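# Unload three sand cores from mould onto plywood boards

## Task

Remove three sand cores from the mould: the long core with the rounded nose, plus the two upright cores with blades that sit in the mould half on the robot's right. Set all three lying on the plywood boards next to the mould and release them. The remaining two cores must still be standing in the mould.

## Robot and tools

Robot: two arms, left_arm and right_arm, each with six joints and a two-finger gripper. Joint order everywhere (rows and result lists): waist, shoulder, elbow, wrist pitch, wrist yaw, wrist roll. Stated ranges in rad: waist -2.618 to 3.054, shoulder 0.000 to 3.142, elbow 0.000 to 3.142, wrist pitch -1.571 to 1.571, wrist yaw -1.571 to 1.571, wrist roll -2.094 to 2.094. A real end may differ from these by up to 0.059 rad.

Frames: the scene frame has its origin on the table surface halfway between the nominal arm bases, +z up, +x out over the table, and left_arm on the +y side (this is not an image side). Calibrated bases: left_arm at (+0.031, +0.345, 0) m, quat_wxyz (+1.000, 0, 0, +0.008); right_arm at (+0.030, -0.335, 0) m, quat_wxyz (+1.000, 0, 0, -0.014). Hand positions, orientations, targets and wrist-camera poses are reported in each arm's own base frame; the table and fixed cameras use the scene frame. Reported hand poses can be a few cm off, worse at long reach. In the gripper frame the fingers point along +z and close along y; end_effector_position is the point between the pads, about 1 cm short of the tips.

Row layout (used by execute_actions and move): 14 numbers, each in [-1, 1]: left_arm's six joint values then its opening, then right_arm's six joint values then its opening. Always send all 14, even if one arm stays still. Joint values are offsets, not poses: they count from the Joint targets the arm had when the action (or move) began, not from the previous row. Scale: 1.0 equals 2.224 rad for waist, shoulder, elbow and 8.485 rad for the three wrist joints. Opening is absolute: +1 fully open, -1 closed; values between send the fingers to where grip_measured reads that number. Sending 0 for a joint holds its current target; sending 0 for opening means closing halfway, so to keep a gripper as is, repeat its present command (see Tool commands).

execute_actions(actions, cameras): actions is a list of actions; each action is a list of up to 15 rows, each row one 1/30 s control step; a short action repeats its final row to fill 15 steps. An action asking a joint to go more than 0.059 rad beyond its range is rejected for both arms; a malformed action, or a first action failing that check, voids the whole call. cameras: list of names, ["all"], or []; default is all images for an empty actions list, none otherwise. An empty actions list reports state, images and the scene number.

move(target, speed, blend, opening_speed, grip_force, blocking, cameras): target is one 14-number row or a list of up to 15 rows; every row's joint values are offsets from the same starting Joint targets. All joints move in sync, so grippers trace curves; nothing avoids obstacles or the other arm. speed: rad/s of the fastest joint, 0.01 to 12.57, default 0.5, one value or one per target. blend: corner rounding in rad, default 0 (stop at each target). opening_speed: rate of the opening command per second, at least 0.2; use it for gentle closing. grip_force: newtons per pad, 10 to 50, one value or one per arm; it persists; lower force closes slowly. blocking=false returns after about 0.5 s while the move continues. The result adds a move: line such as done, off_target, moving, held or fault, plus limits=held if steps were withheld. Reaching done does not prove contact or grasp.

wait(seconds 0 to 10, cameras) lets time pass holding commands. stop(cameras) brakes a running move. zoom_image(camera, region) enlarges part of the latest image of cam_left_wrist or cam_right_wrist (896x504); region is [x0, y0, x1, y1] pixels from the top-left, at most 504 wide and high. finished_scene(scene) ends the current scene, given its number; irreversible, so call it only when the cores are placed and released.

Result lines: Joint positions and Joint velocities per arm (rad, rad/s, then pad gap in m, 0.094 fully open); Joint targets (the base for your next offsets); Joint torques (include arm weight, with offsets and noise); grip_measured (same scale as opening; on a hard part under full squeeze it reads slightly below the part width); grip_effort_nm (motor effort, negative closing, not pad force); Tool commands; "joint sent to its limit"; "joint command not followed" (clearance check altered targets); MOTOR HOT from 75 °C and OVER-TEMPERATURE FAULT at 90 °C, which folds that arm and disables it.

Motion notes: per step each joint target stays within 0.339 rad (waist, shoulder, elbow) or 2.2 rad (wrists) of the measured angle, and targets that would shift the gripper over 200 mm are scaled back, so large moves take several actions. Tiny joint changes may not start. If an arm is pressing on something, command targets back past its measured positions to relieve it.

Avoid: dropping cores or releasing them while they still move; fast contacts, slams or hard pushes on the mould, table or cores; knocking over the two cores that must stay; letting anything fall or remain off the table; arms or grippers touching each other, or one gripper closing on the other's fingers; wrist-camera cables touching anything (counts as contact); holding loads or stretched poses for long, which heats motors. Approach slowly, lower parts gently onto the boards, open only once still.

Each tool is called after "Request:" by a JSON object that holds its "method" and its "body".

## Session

Request:
{"method": "execute_actions", "body": {"actions": []}}

Scene clock: 0.00 s.
left_arm: end_effector_position=(+0.3491, -0.0518, +0.2090) grip_measured=+1.000 grip_effort_nm=n/a end_effector_quat_wxyz=(+0.533, -0.007, +0.815, -0.226) | right_arm: end_effector_position=(+0.3047, +0.0784, +0.1820) grip_measured=+1.000 grip_effort_nm=n/a end_effector_quat_wxyz=(+0.477, +0.034, +0.863, +0.162)
Joint positions: left_arm=[0.064 1.008 0.577 0.059 0.429 -0.249 0.094] | right_arm=[0.21 0.845 0.563 -0.234 -0.068 0.329 0.094]
Joint velocities: within noise
Joint torques (N m): no reading
Heat: left arm: 33 °C; right arm: 33 °C.
Joint targets: left_arm=[0.064 1.000 0.586 0.063 0.431 -0.247] | right_arm=[0.210 0.838 0.575 -0.230 -0.068 0.327]
Tool commands: left_gripper/opening=+1.0 right_gripper/opening=+1.0

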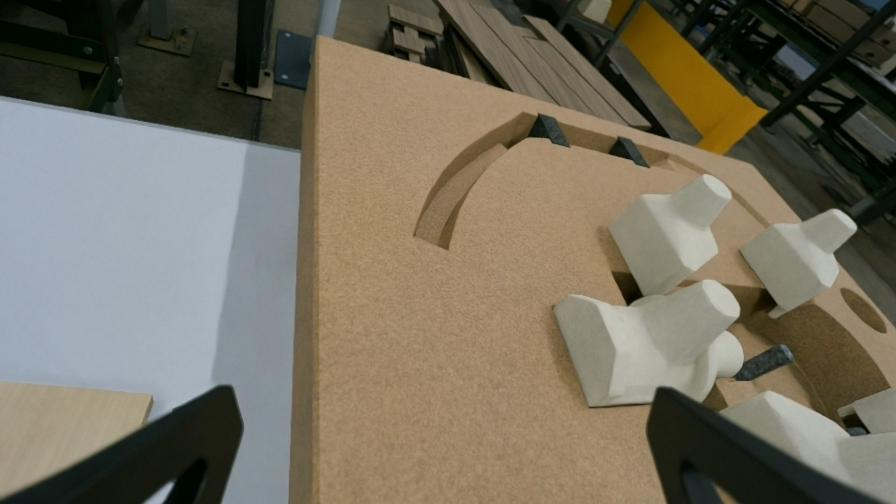

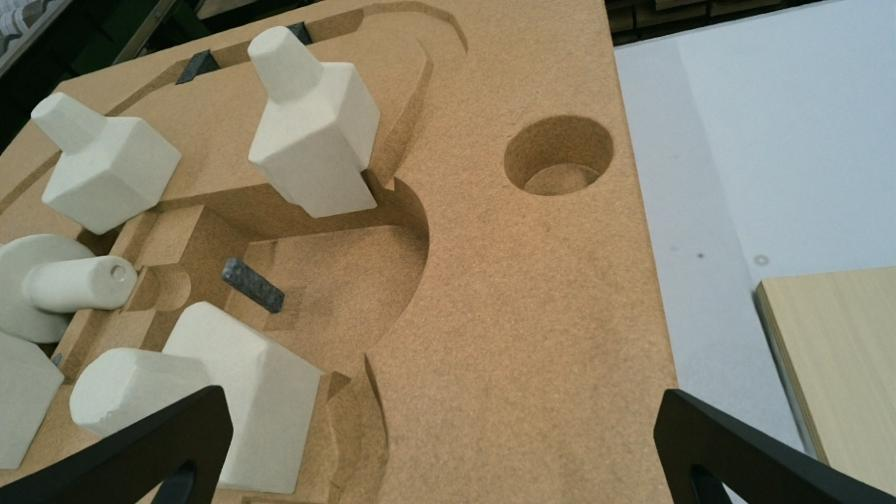

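Request:
{"method": "move", "body": {"target": [-0.0288,0.1349,0.411,-0.149,-0.0508,0.0291,1,-0.0944,0.2077,0.4159,-0.1143,0.008,-0.0385,1], "speed": 0.6, "cameras": ["all"]}}

Request:
{"method": "move", "body": {"target": [-0.427,-0.4496,-0.4496,0.0942,0,0,1,0.2518,0.2208,0.1556,-0.0065,0,0,1], "speed": 0.6, "cameras": ["all"]}}

Scene clock: 7.87 s.
left_arm: end_effector_position=(+0.3096, +0.0018, +0.2649) grip_measured=+1.000 grip_effort_nm=0.03 end_effector_quat_wxyz=(+0.278, -0.005, +0.961, -0.004) | right_arm: end_effector_position=(+0.3112, +0.0042, +0.2617) grip_measured=+1.000 grip_effort_nm=0.03 end_effector_quat_wxyz=(+0.275, -0.001, +0.961, +0.005)
Joint positions: left_arm=[0.008 1.288 1.476 -1.195 0.009 -0.006 0.094] | right_arm=[0.007 1.294 1.469 -1.188 -0.006 0.007 0.094]
Joint torques (N m): left_arm=[-0.55 -2.66 6.97 1.39 -0.06 0.03] | right_arm=[-0.61 -2.93 7.87 0.81 0.05 -0.12]
Heat: left arm: 34 °C; right arm: 35 °C.
Joint targets: left_arm=[0.000 1.300 1.500 -1.202 0.000 0.001] | right_arm=[0.000 1.300 1.500 -1.200 0.000 0.000]
move: done

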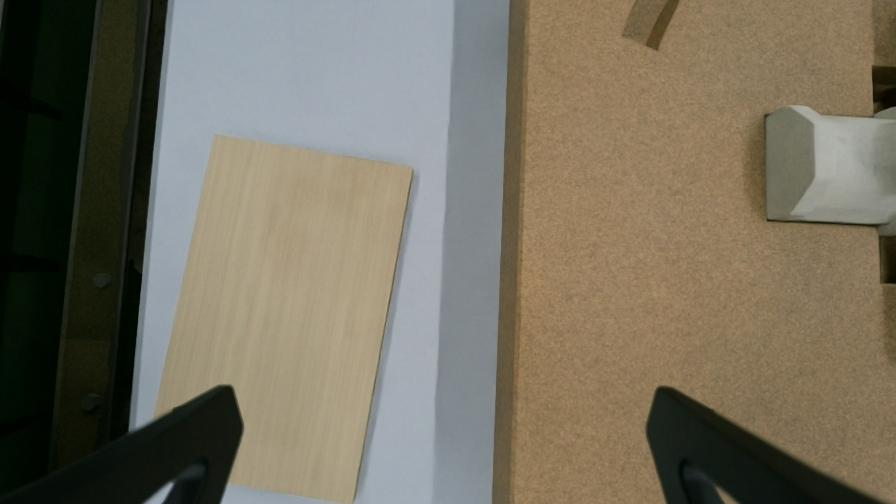

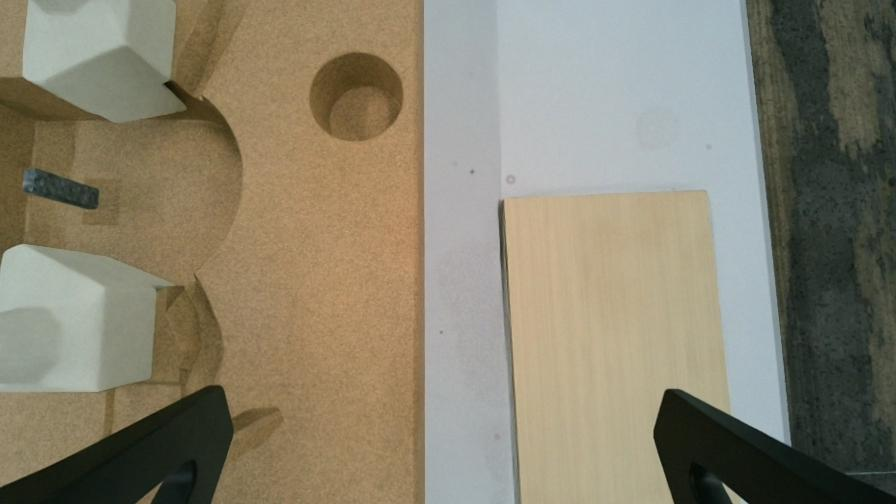

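Scene clock: 10.33 s.
left_arm: end_effector_position=(+0.1426, -0.1957, +0.2497) grip_measured=+1.000 grip_effort_nm=0.03 end_effector_quat_wxyz=(+0.553, +0.355, +0.698, -0.285) | right_arm: end_effector_position=(+0.3439, +0.2173, +0.2086) grip_measured=+1.000 grip_effort_nm=0.03 end_effector_quat_wxyz=(+0.170, -0.269, +0.947, +0.051)
Joint positions: left_arm=[-0.942 0.315 0.509 -0.422 0.004 -0.005 0.094] | right_arm=[0.559 1.786 1.814 -1.243 -0.004 0.006 0.094]
Joint torques (N m): left_arm=[-0.54 0.87 4.89 2.43 -0.02 0] | right_arm=[0.01 -7.02 7.97 0.56 0.04 -0.11]
Heat: left arm: 34 °C; right arm: 36 °C.
Joint targets: left_arm=[-0.950 0.300 0.501 -0.402 0.000 0.000] | right_arm=[0.559 1.791 1.846 -1.255 0.000 0.000]
move: done

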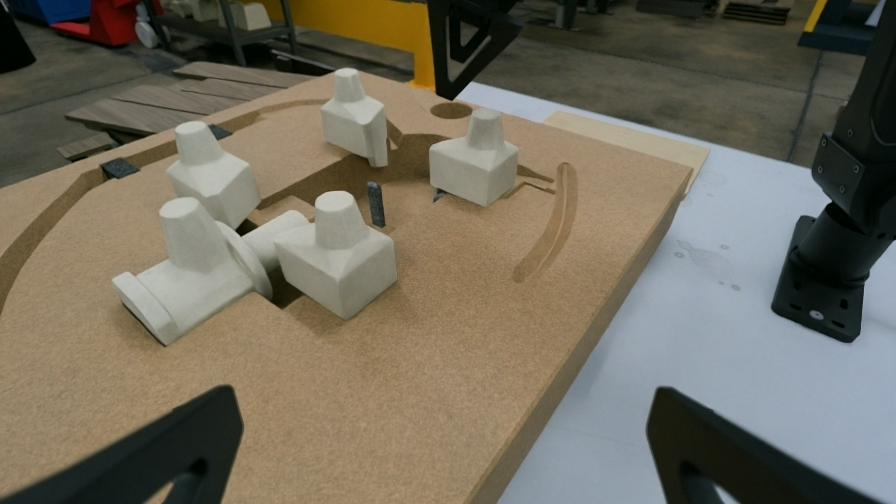

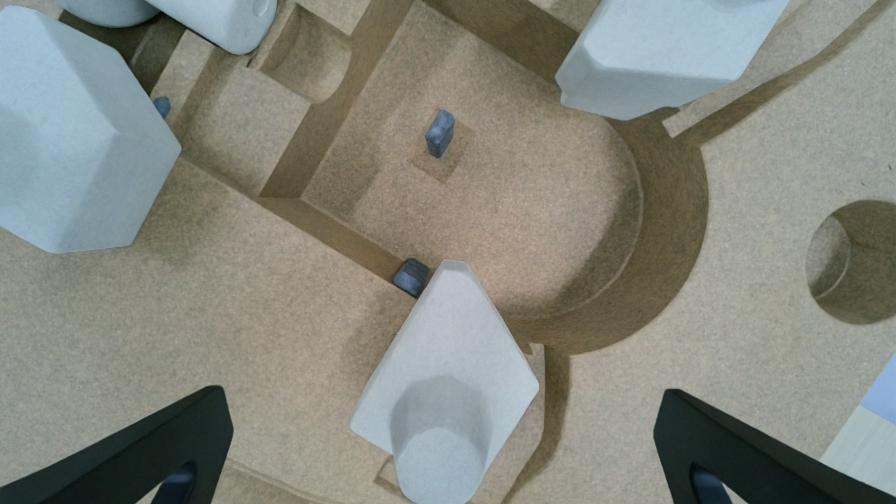

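Request:
{"method": "move", "body": {"target": [0,0,0,0,0,0,1,0,-0.0259,-0.1562,0.0341,0,0,1], "speed": 0.3, "cameras": ["all"]}}

Request:
{"method": "zoom_image", "body": {"camera": "cam_left_wrist", "region": [380, 0, 600, 220]}}

Scene clock: 18.43 s.
left_arm: end_effector_position=(+0.1426, -0.1957, +0.2497) grip_measured=+1.000 grip_effort_nm=0.03 end_effector_quat_wxyz=(+0.553, +0.355, +0.698, -0.285) | right_arm: end_effector_position=(+0.3412, +0.2156, +0.1345) grip_measured=+1.000 grip_effort_nm=0.03 end_effector_quat_wxyz=(+0.154, -0.270, +0.949, +0.047)
Joint positions: left_arm=[-0.942 0.315 0.509 -0.421 0.004 -0.005 0.094] | right_arm=[0.559 1.769 1.508 -0.986 -0.004 0.006 0.094]
Joint torques (N m): left_arm=[-0.54 0.8 4.81 2.41 -0.03 -0.03] | right_arm=[0.01 -10.33 4.93 0.81 0.03 -0.11]
Heat: left arm: 35 °C; right arm: 37 °C.
Joint targets: left_arm=[-0.950 0.300 0.501 -0.402 0.000 0.000] | right_arm=[0.559 1.734 1.499 -0.966 0.000 0.000]
move: off_target (right_arm); right_arm: the shoulder is farthest, 0.036 rad from its target

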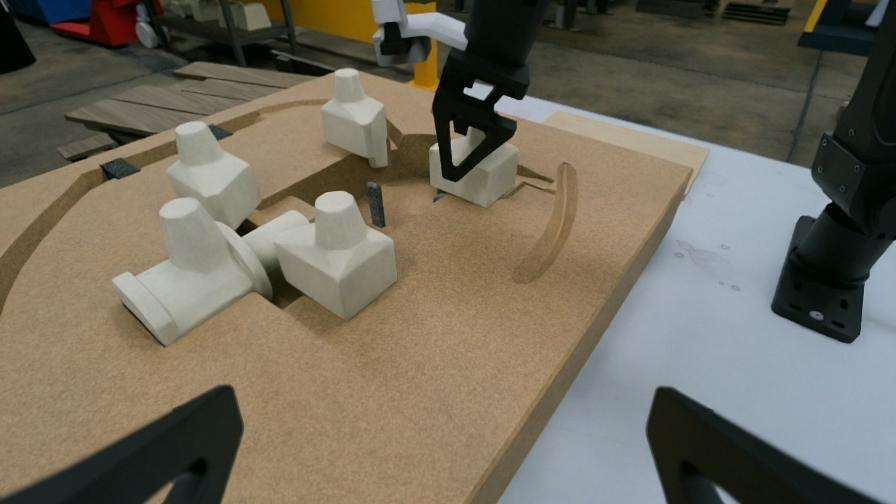

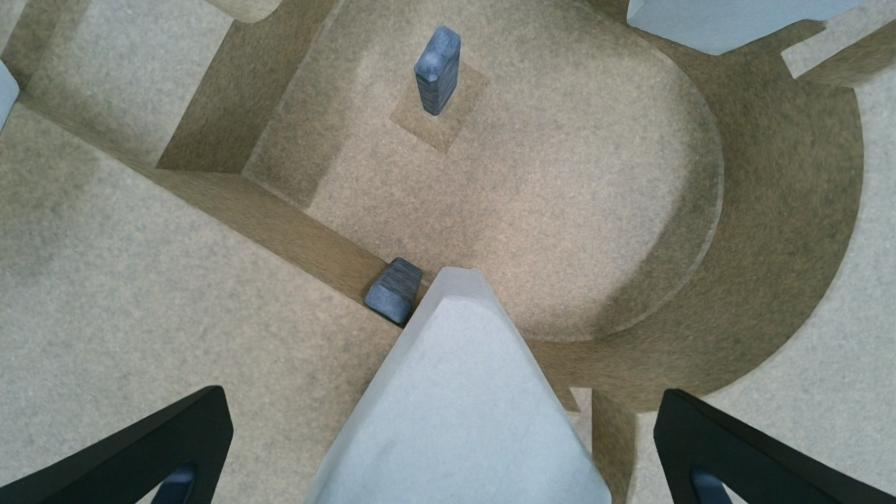

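Scaled by 2.291.

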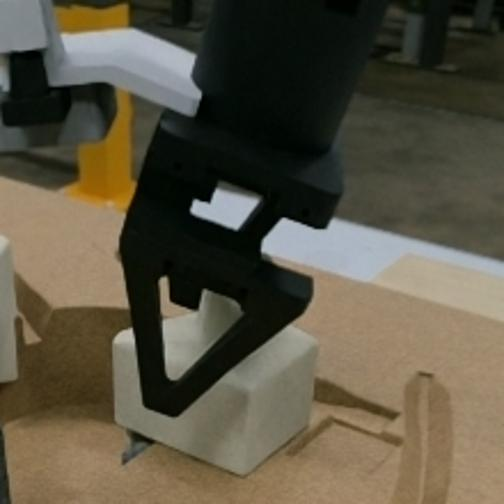

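Request:
{"method": "move", "body": {"target": [0,0,0,0,0,0,1,0,0,0.030,-0.0075,0,0,1], "speed": 0.2, "cameras": ["all"]}}

Request:
{"method": "zoom_image", "body": {"camera": "cam_left_wrist", "region": [380, 0, 600, 220]}}

Scene clock: 22.57 s.
left_arm: end_effector_position=(+0.1426, -0.1957, +0.2497) grip_measured=+1.000 grip_effort_nm=0.03 end_effector_quat_wxyz=(+0.553, +0.355, +0.698, -0.285) | right_arm: end_effector_position=(+0.3404, +0.2151, +0.1420) grip_measured=+1.000 grip_effort_nm=0.03 end_effector_quat_wxyz=(+0.153, -0.270, +0.949, +0.046)
Joint positions: left_arm=[-0.942 0.315 0.509 -0.421 0.004 -0.005 0.094] | right_arm=[0.559 1.766 1.535 -1.018 -0.004 0.006 0.094]
Joint torques (N m): left_arm=[-0.54 0.83 4.85 2.44 -0.03 -0.01] | right_arm=[0.02 -10.13 8.05 0.49 0.02 -0.1]
Heat: left arm: 35 °C; right arm: 36 °C.
Joint targets: left_arm=[-0.950 0.300 0.501 -0.402 0.000 0.000] | right_arm=[0.559 1.734 1.566 -1.029 0.000 0.000]
move: done

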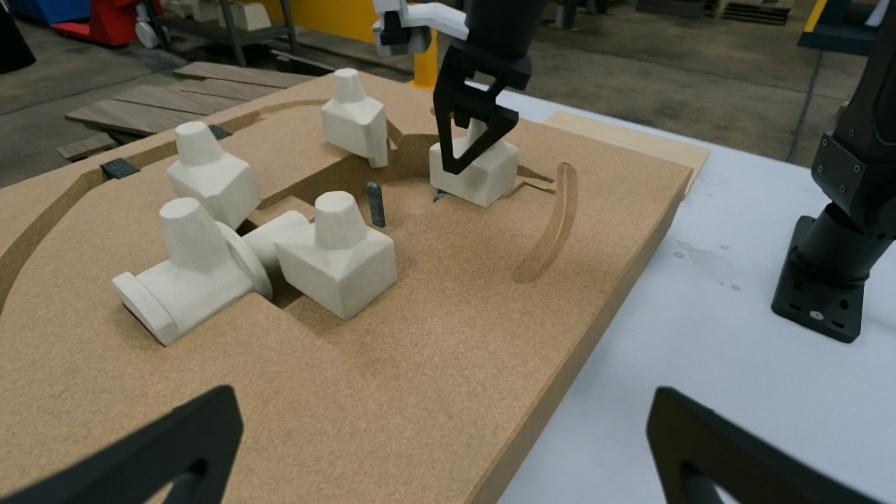

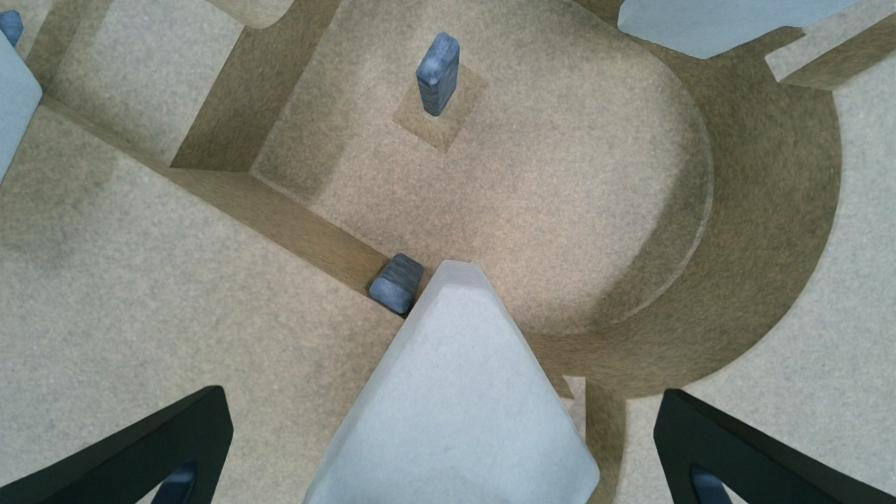

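Scaled by 2.291.

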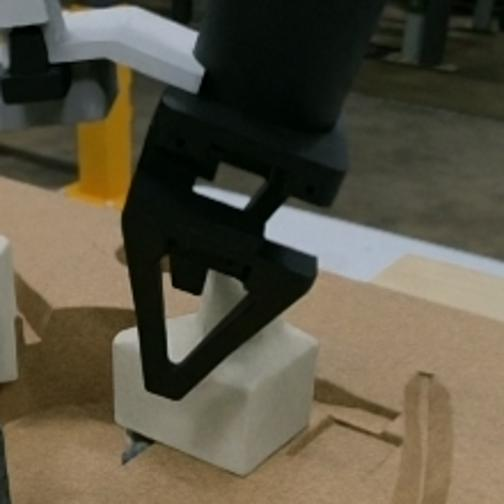

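Request:
{"method": "move", "body": {"target": [[0,0,0,0,0,0,1,0,-0.002,0.0180,-0.004,0,0,1],[0,0,0,0,0,0,1,0,-0.002,0.0180,-0.004,0,0,-0.7]], "speed": 0.2, "opening_speed": 0.6, "grip_force": 30, "cameras": ["all"]}}

Request:
{"method": "zoom_image", "body": {"camera": "cam_left_wrist", "region": [380, 0, 600, 220]}}

Scene clock: 32.10 s.
left_arm: end_effector_position=(+0.1426, -0.1957, +0.2497) grip_measured=+1.000 grip_effort_nm=0.03 end_effector_quat_wxyz=(+0.553, +0.355, +0.698, -0.285) | right_arm: end_effector_position=(+0.3409, +0.2151, +0.1530) grip_measured=-0.483 grip_effort_nm=-0.59 end_effector_quat_wxyz=(+0.156, -0.270, +0.949, +0.047)
Joint positions: left_arm=[-0.942 0.315 0.509 -0.421 0.004 -0.005 0.094] | right_arm=[0.559 1.764 1.573 -1.053 -0.002 0.006 0.024]
Joint torques (N m): left_arm=[-0.53 0.81 4.82 2.42 -0.02 0.01] | right_arm=[-0.02 -10.21 8.17 0.53 0.02 -0.11]
Heat: left arm: 38 °C; right arm: 38 °C.
Joint targets: left_arm=[-0.950 0.300 0.501 -0.402 0.000 0.000] | right_arm=[0.559 1.729 1.606 -1.063 0.000 0.000]
grip_force (N): 30, 30
move: done

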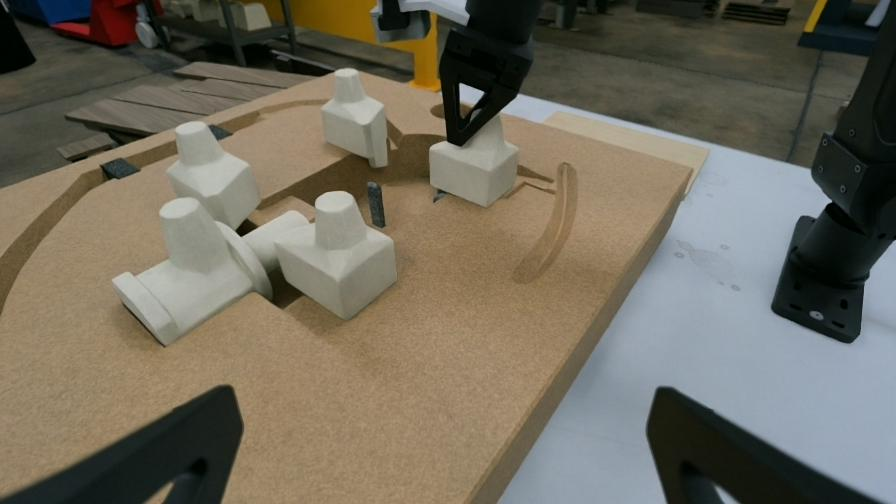

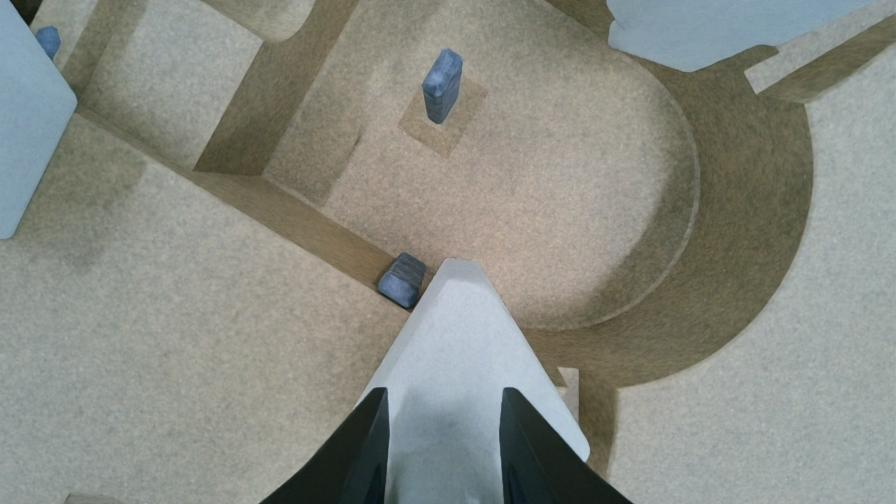

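Scaled by 2.291.

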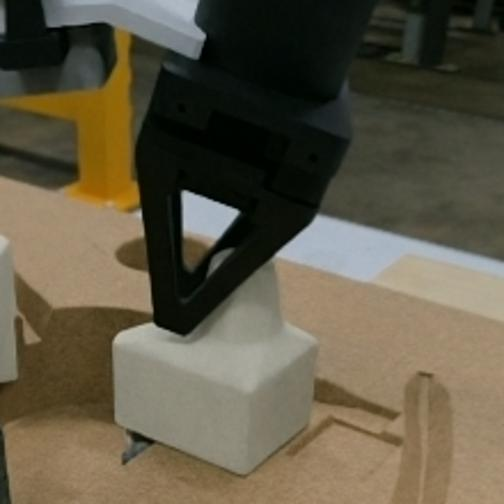

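Request:
{"method": "move", "body": {"target": [[0,0,0,0,0,0,1,0,0,0,0,0,0,0.4],[0,0,0,0,0,0,1,0,-0.0165,-0.0185,0.0006,0,0,-0.7]], "speed": 0.15, "opening_speed": 0.6, "cameras": ["all"]}}

Request:
{"method": "zoom_image", "body": {"camera": "cam_left_wrist", "region": [380, 0, 600, 220]}}

Scene clock: 43.20 s.
left_arm: end_effector_position=(+0.1426, -0.1957, +0.2497) grip_measured=+1.000 grip_effort_nm=0.03 end_effector_quat_wxyz=(+0.553, +0.355, +0.698, -0.285) | right_arm: end_effector_position=(+0.3397, +0.2144, +0.1685) grip_measured=-0.697 grip_effort_nm=-0.14 end_effector_quat_wxyz=(+0.176, -0.269, +0.945, +0.052)
Joint positions: left_arm=[-0.942 0.315 0.509 -0.421 0.004 -0.005 0.094] | right_arm=[0.559 1.724 1.573 -1.051 -0.002 0.005 0.014]
Joint torques (N m): left_arm=[-0.61 0.8 4.83 2.42 -0.02 0] | right_arm=[0.01 -9.68 4.96 0.63 0.01 -0.1]
Heat: left arm: 39 °C; right arm: 38 °C.
Joint targets: left_arm=[-0.950 0.300 0.501 -0.402 0.000 0.000] | right_arm=[0.559 1.693 1.565 -1.058 0.000 0.000]
grip_force (N): 30, 30
move: done

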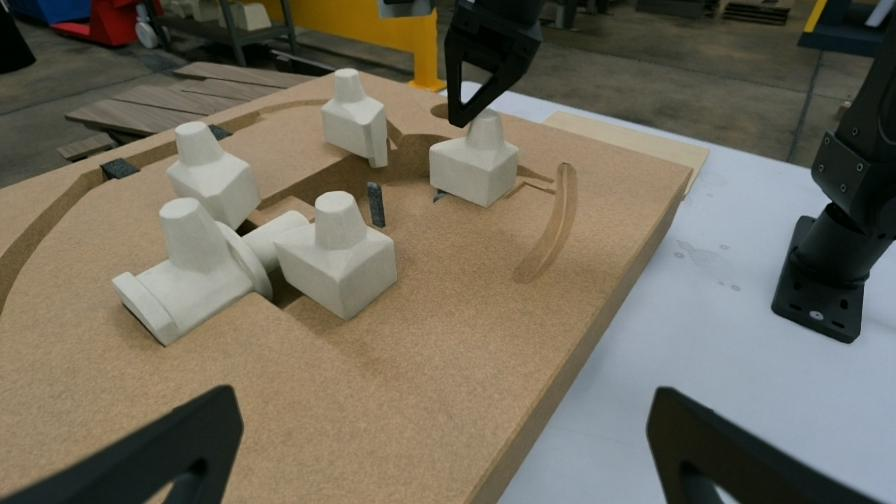

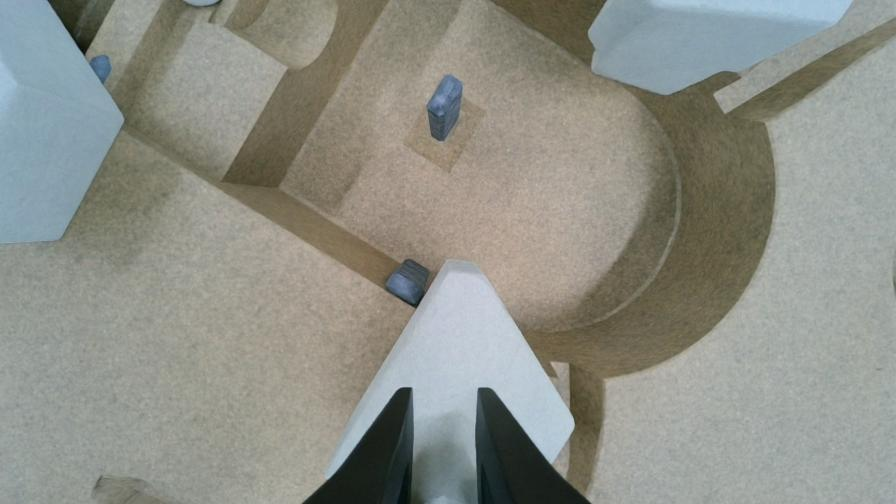

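Scaled by 2.291.

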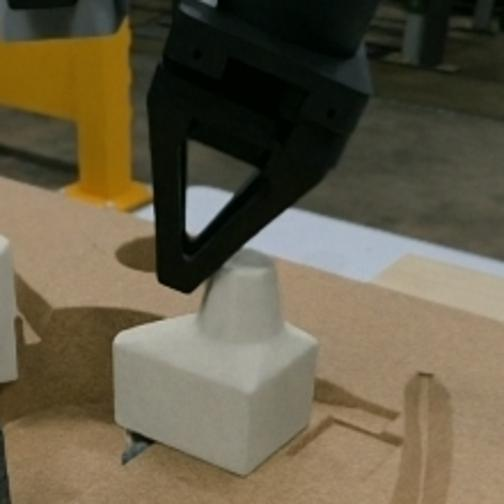

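Request:
{"method": "move", "body": {"target": [[0,0,0,0,0,0,1,0,0,0,0,0,0,0.7],[0,0,0,0,0,0,1,0,-0.0252,-0.054,0.0114,0,0,0.7]], "speed": 0.15, "cameras": ["all"]}}

Request:
{"method": "zoom_image", "body": {"camera": "cam_left_wrist", "region": [380, 0, 600, 220]}}

Scene clock: 50.23 s.
left_arm: end_effector_position=(+0.1426, -0.1957, +0.2497) grip_measured=+1.000 grip_effort_nm=0.03 end_effector_quat_wxyz=(+0.553, +0.355, +0.698, -0.285) | right_arm: end_effector_position=(+0.3295, +0.2080, +0.1543) grip_measured=+0.697 grip_effort_nm=0.18 end_effector_quat_wxyz=(+0.178, -0.269, +0.945, +0.053)
Joint positions: left_arm=[-0.942 0.315 0.509 -0.421 0.004 -0.005 0.094] | right_arm=[0.559 1.67 1.455 -0.982 -0.002 0.005 0.08]
Joint torques (N m): left_arm=[-0.59 0.79 4.75 2.41 -0.01 0] | right_arm=[-0.01 -9.47 4.89 0.9 0.02 -0.11]
Heat: left arm: 40 °C; right arm: 37 °C.
Joint targets: left_arm=[-0.950 0.300 0.501 -0.402 0.000 0.000] | right_arm=[0.559 1.636 1.445 -0.962 0.000 0.000]
grip_force (N): 30, 30
move: done

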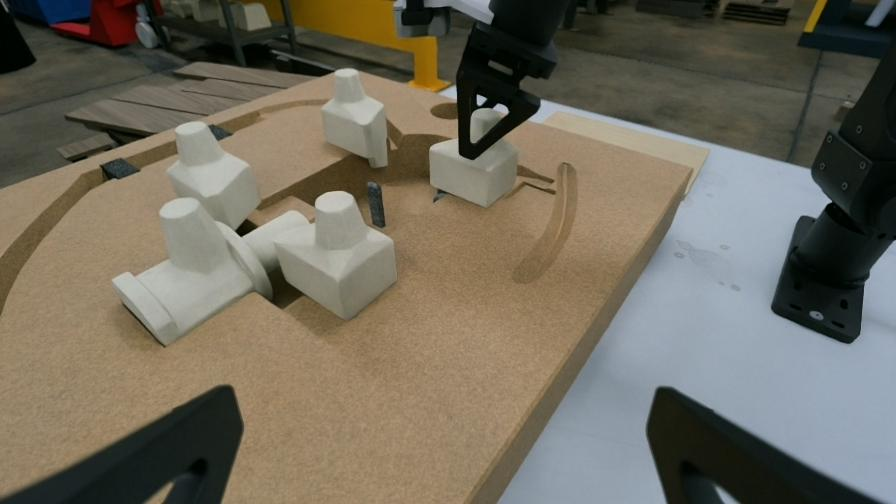

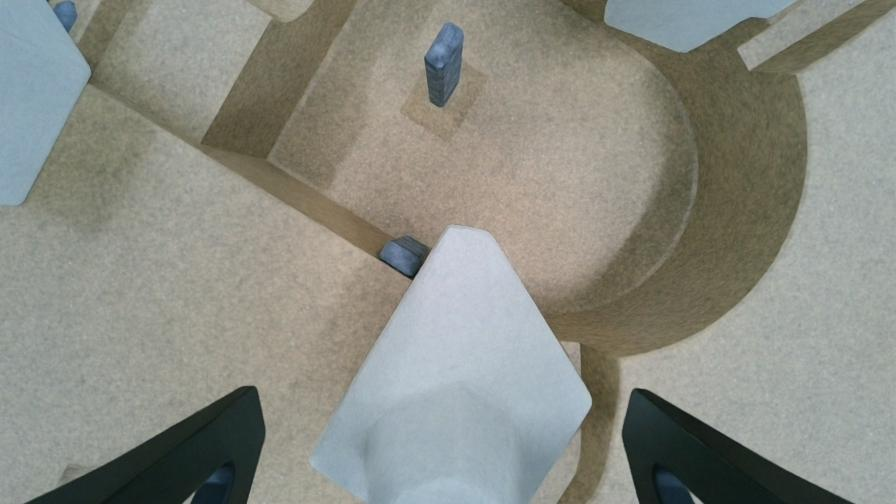

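Scaled by 2.291.

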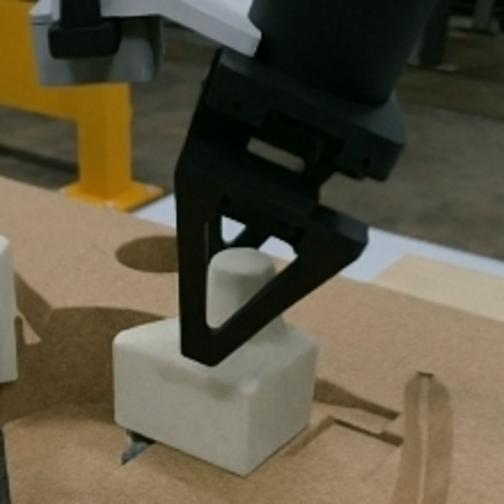

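Request:
{"method": "move", "body": {"target": [[0,0,0,0,0,0,1,0,0,0,0,0,0,-0.7],[0,0,0,0,0,0,1,0,0.0108,0.1012,-0.0227,0,0,-0.7],[0,0,0,0,0,0,1,0,0.0288,0.2001,-0.0429,0,0,-0.7]], "speed": 0.25, "blend": [0,0.03,0], "opening_speed": 0.6, "cameras": ["all"]}}

Request:
{"method": "zoom_image", "body": {"camera": "cam_left_wrist", "region": [380, 0, 600, 220]}}

Scene clock: 61.33 s.
left_arm: end_effector_position=(+0.1426, -0.1957, +0.2497) grip_measured=+1.000 grip_effort_nm=0.03 end_effector_quat_wxyz=(+0.553, +0.355, +0.698, -0.285) | right_arm: end_effector_position=(+0.3201, +0.2021, +0.2396) grip_measured=-0.328 grip_effort_nm=-0.63 end_effector_quat_wxyz=(+0.174, -0.269, +0.946, +0.052)
Joint positions: left_arm=[-0.942 0.315 0.509 -0.421 0.004 -0.005 0.094] | right_arm=[0.559 1.703 1.842 -1.344 -0.002 0.005 0.032]
Joint torques (N m): left_arm=[-0.53 0.81 4.81 2.42 -0.02 0.02] | right_arm=[-0.01 -6.82 9.06 0.85 0.02 -0.1]
Heat: left arm: 41 °C; right arm: 37 °C.
Joint targets: left_arm=[-0.950 0.300 0.501 -0.402 0.000 0.000] | right_arm=[0.559 1.700 1.889 -1.326 0.000 0.000]
grip_force (N): 30, 30
move: off_target (right_arm); right_arm: the elbow is farthest, 0.048 rad from its target

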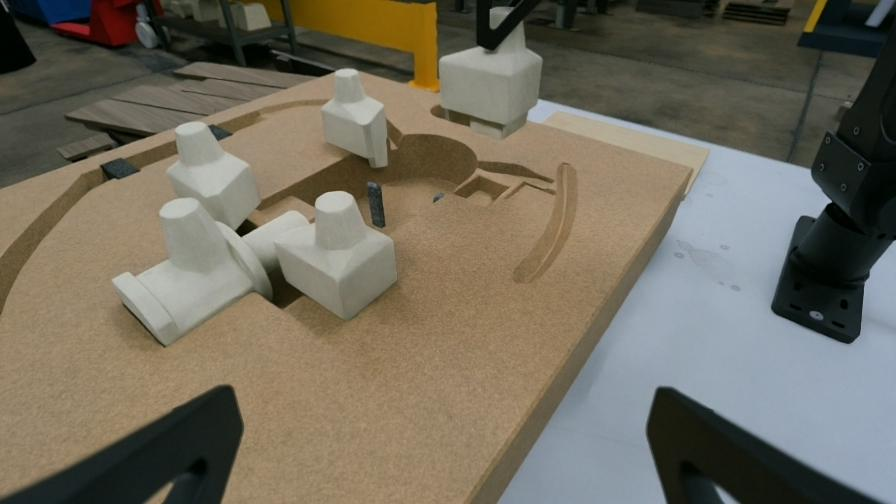

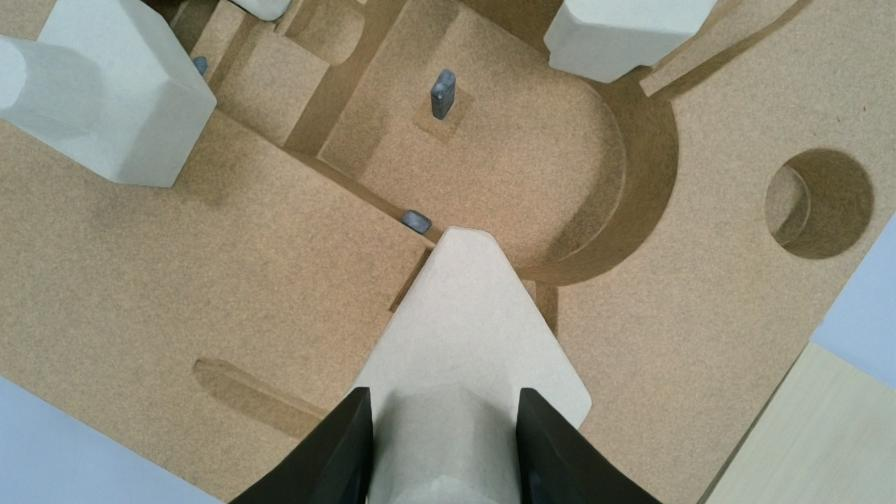

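Scaled by 2.291.

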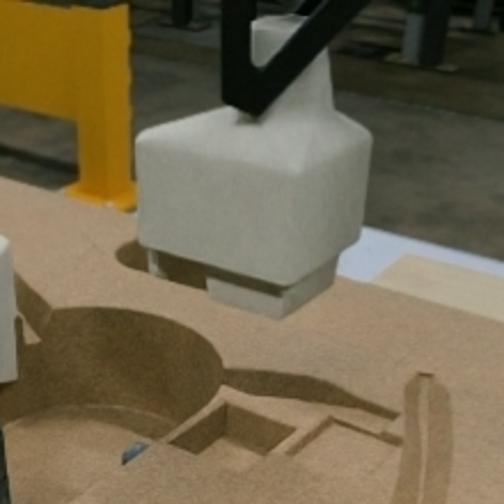

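Request:
{"method": "move", "body": {"target": [[0,0,0,0,0,0,1,-0.4357,0,0,0,0.0177,0,-0.7],[0,0,0,0,0,0,1,-0.4357,-0.21,-0.3593,0.042,0.0177,0,-0.7],[0,0,0,0,0,0,1,-0.4357,-0.2068,-0.4177,0.0567,0.0177,0,-0.7]], "speed": 0.5, "blend": 0.08, "cameras": ["all"]}}

Request:
{"method": "zoom_image", "body": {"camera": "cam_left_wrist", "region": [540, 40, 800, 220]}}

Scene clock: 76.37 s.
left_arm: end_effector_position=(+0.1426, -0.1957, +0.2497) grip_measured=+1.000 grip_effort_nm=0.03 end_effector_quat_wxyz=(+0.553, +0.355, +0.698, -0.285) | right_arm: end_effector_position=(+0.2478, -0.1321, +0.1181) grip_measured=-0.328 grip_effort_nm=-0.63 end_effector_quat_wxyz=(+0.161, +0.213, +0.959, -0.100)
Joint positions: left_arm=[-0.942 0.315 0.509 -0.421 0.004 -0.005 0.094] | right_arm=[-0.407 1.268 0.952 -0.897 0.135 0.005 0.032]
Joint torques (N m): left_arm=[-0.59 0.76 4.81 2.42 -0.03 0.02] | right_arm=[-0.23 -5.71 6.3 1.17 0.2 -0.09]
Heat: left arm: 43 °C; right arm: 39 °C.
Joint targets: left_arm=[-0.950 0.300 0.501 -0.403 0.000 0.000] | right_arm=[-0.410 1.241 0.960 -0.845 0.150 0.000]
grip_force (N): 30, 30
move: off_target (right_arm); blend cut to 0.0649 rad at target 2; right_arm: the wrist pitch is farthest, 0.052 rad from its target

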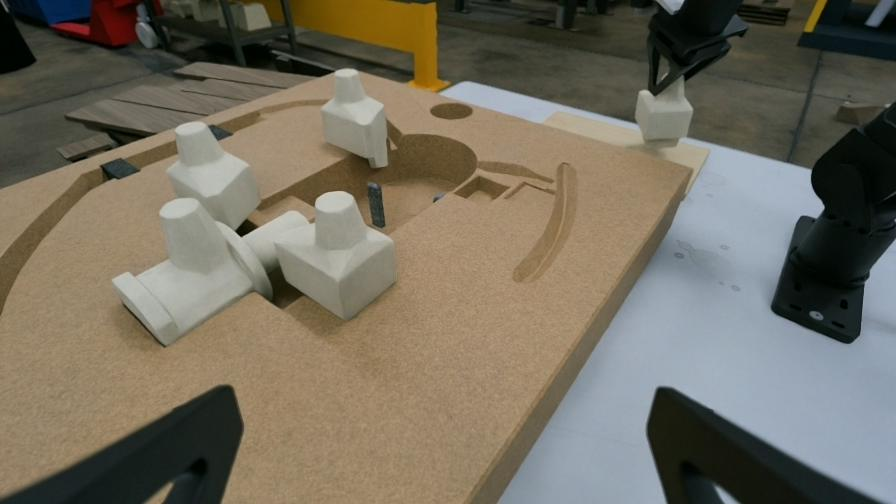

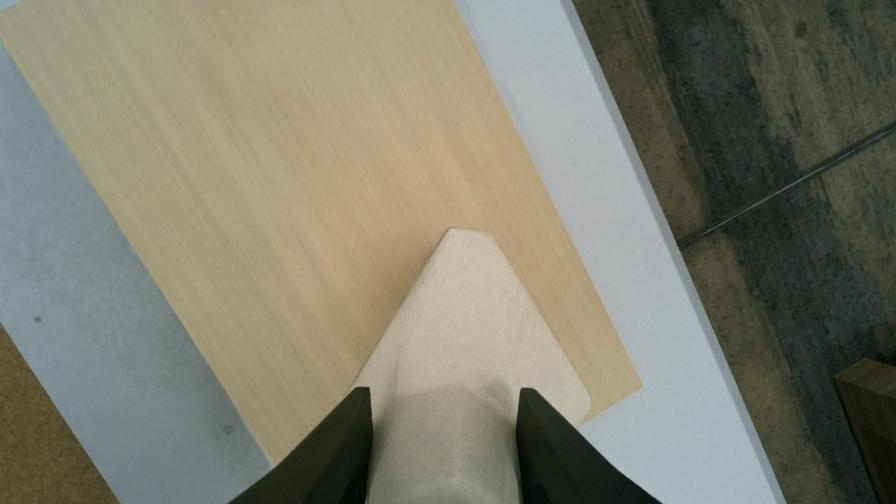

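Scaled by 1.938.

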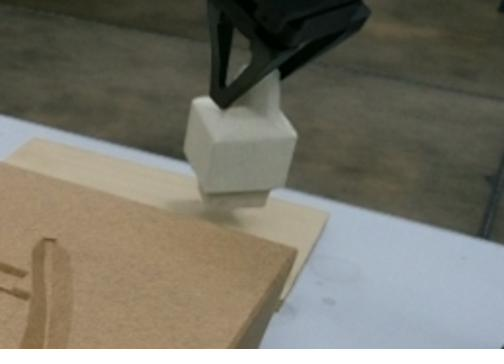

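Request:
{"method": "move", "body": {"target": [0,0,0,0,0,0,1,0,0.0364,0.0112,0.0083,0,0,-0.7], "speed": 0.12}}

Request:
{"method": "move", "body": {"target": [0,0,0,0,0,0,1,0,0.0005,-0.015,0.004,0,0,-0.7], "speed": 0.08, "cameras": ["all"]}}

Request:
{"method": "zoom_image", "body": {"camera": "cam_left_wrist", "region": [540, 40, 800, 220]}}

Scene clock: 82.07 s.
left_arm: end_effector_position=(+0.1426, -0.1957, +0.2497) grip_measured=+1.000 grip_effort_nm=0.03 end_effector_quat_wxyz=(+0.553, +0.355, +0.698, -0.285) | right_arm: end_effector_position=(+0.2622, -0.1383, +0.1088) grip_measured=-0.329 grip_effort_nm=-0.63 end_effector_quat_wxyz=(+0.166, +0.213, +0.958, -0.102)
Joint positions: left_arm=[-0.942 0.315 0.509 -0.421 0.004 -0.005 0.094] | right_arm=[-0.407 1.326 0.952 -0.828 0.135 0.005 0.032]
Joint torques (N m): left_arm=[-0.58 0.84 4.83 2.42 -0.03 0] | right_arm=[-0.16 -4.19 8.31 1.18 0.21 -0.11]
Heat: left arm: 43 °C; right arm: 38 °C.
Joint targets: left_arm=[-0.950 0.300 0.501 -0.403 0.000 0.000] | right_arm=[-0.410 1.321 0.985 -0.774 0.150 0.000]
grip_force (N): 30, 30
move: off_target (right_arm); right_arm: the wrist pitch is farthest, 0.053 rad from its target

Scene clock: 82.90 s.
left_arm: end_effector_position=(+0.1426, -0.1957, +0.2497) grip_measured=+1.000 grip_effort_nm=0.03 end_effector_quat_wxyz=(+0.553, +0.355, +0.698, -0.285) | right_arm: end_effector_position=(+0.2687, -0.1411, +0.1116) grip_measured=-0.329 grip_effort_nm=-0.63 end_effector_quat_wxyz=(+0.181, +0.213, +0.954, -0.104)
Joint positions: left_arm=[-0.942 0.315 0.509 -0.421 0.004 -0.005 0.094] | right_arm=[-0.407 1.326 0.952 -0.797 0.135 0.005 0.032]
Joint torques (N m): left_arm=[-0.5 0.83 4.85 2.42 -0.03 0] | right_arm=[-0.27 -4.18 5.71 1.26 0.2 -0.1]
Heat: left arm: 43 °C; right arm: 38 °C.
Joint targets: left_arm=[-0.950 0.300 0.501 -0.403 0.000 0.000] | right_arm=[-0.410 1.323 0.952 -0.740 0.150 0.000]
grip_force (N): 30, 30
move: off_target (right_arm); right_arm: the wrist pitch is farthest, 0.057 rad from its target

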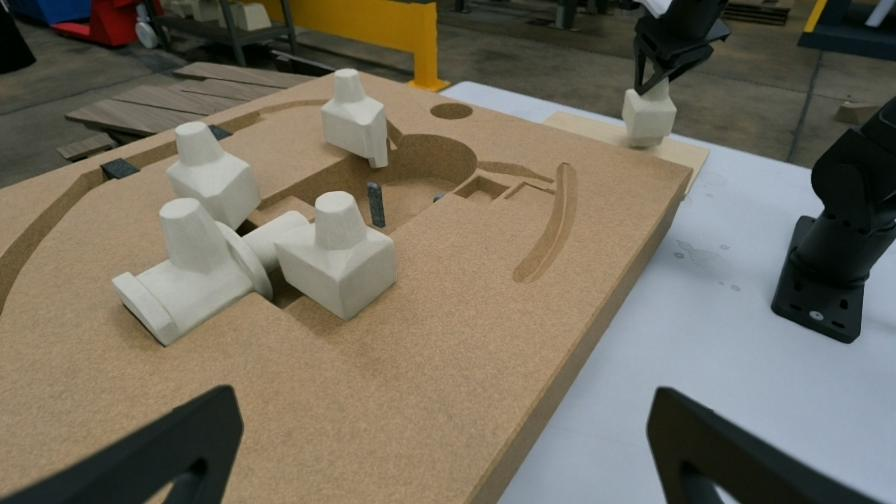

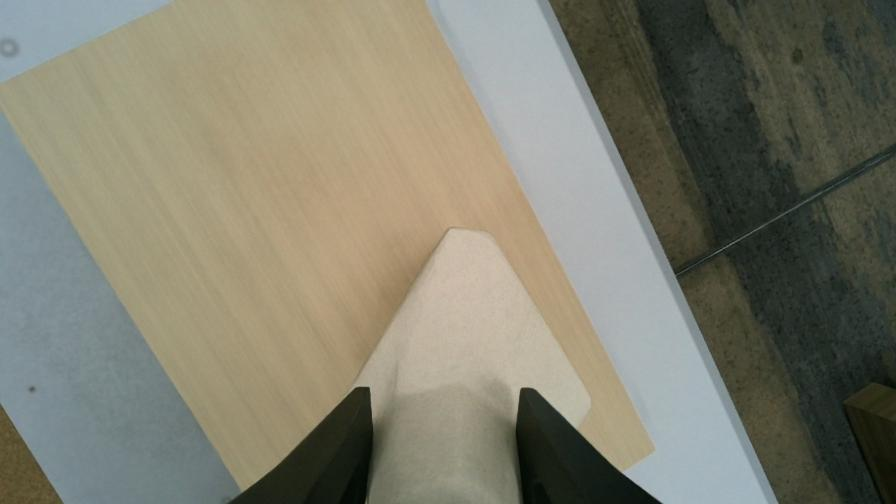

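Scaled by 1.938.

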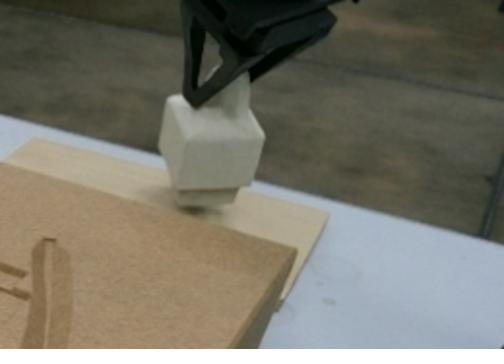

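Request:
{"method": "move", "body": {"target": [0,0,0,0,0,0,1,0,0.003,-0.018,0.002,0,0,-0.7], "speed": 0.08}}

Request:
{"method": "move", "body": {"target": [0,0,0,0,0,0,1,0,0.001,-0.012,0.003,0,0,-0.7], "speed": 0.08, "cameras": ["all"]}}

Request:
{"method": "zoom_image", "body": {"camera": "cam_left_wrist", "region": [540, 40, 800, 220]}}

Scene clock: 87.07 s.
left_arm: end_effector_position=(+0.1426, -0.1957, +0.2497) grip_measured=+1.000 grip_effort_nm=0.03 end_effector_quat_wxyz=(+0.553, +0.355, +0.698, -0.285) | right_arm: end_effector_position=(+0.2699, -0.1420, +0.1072) grip_measured=-0.329 grip_effort_nm=-0.63 end_effector_quat_wxyz=(+0.185, +0.213, +0.954, -0.106)
Joint positions: left_arm=[-0.942 0.315 0.509 -0.421 0.004 -0.005 0.094] | right_arm=[-0.407 1.327 0.932 -0.768 0.137 0.004 0.032]
Joint torques (N m): left_arm=[-0.54 0.8 4.81 2.39 -0.03 0] | right_arm=[-0.23 -3.75 4.22 1.16 0.18 -0.09]
Heat: left arm: 44 °C; right arm: 38 °C.
Joint targets: left_arm=[-0.950 0.300 0.501 -0.403 0.000 0.000] | right_arm=[-0.410 1.329 0.912 -0.723 0.150 0.000]
grip_force (N): 30, 30
move: off_target (right_arm); right_arm: the wrist pitch is farthest, 0.045 rad from its target

Scene clock: 88.10 s.
left_arm: end_effector_position=(+0.1426, -0.1957, +0.2497) grip_measured=+1.000 grip_effort_nm=0.03 end_effector_quat_wxyz=(+0.553, +0.355, +0.698, -0.285) | right_arm: end_effector_position=(+0.2790, -0.1468, +0.1084) grip_measured=-0.333 grip_effort_nm=-0.63 end_effector_quat_wxyz=(+0.207, +0.212, +0.948, -0.113)
Joint positions: left_arm=[-0.942 0.315 0.509 -0.421 0.004 -0.005 0.094] | right_arm=[-0.407 1.327 0.916 -0.703 0.142 0.001 0.031]
Joint torques (N m): left_arm=[-0.43 0.81 4.78 2.42 -0.03 -0.01] | right_arm=[-0.24 -3.63 3.47 0.87 0.14 -0.04]
Heat: left arm: 44 °C; right arm: 38 °C.
Joint targets: left_arm=[-0.950 0.300 0.501 -0.403 0.000 0.000] | right_arm=[-0.410 1.332 0.885 -0.698 0.150 0.000]
grip_force (N): 30, 30
move: done

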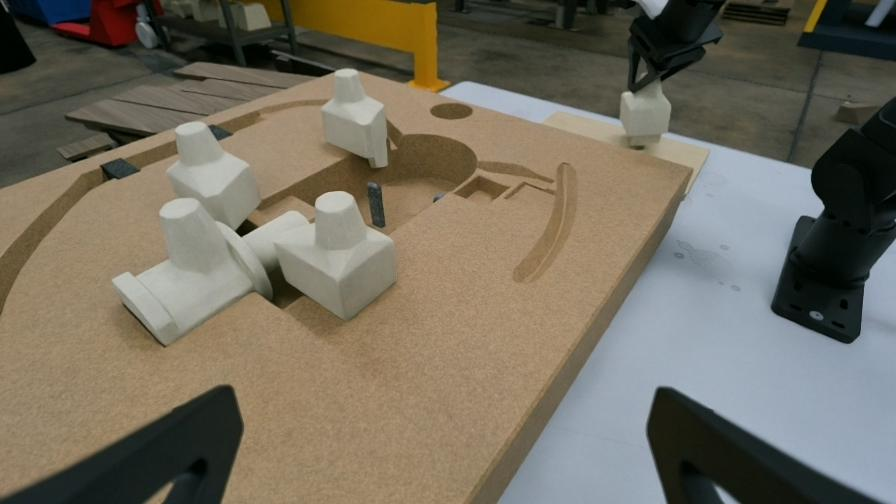

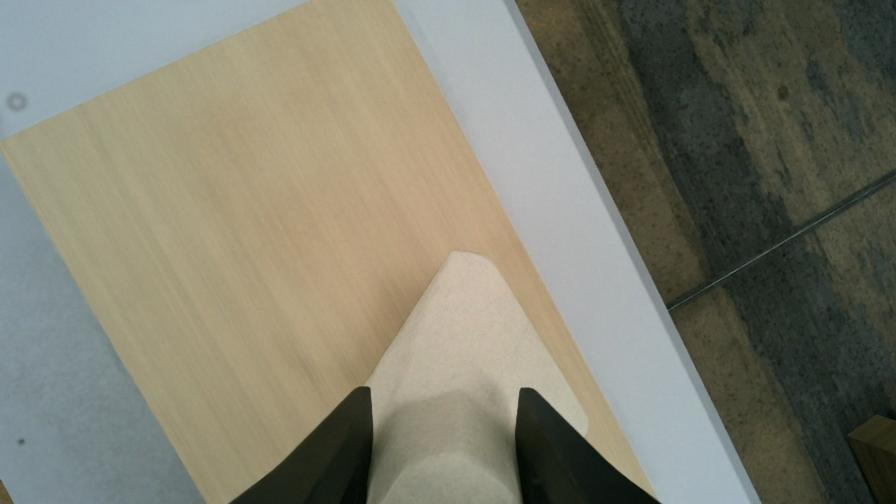

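Scaled by 1.938.

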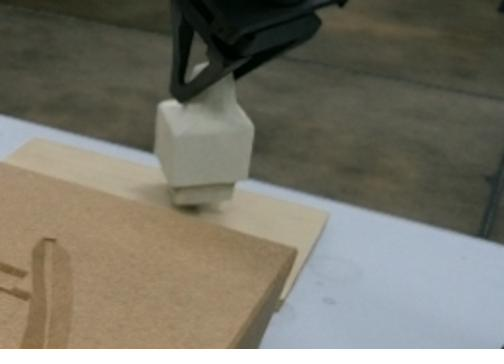

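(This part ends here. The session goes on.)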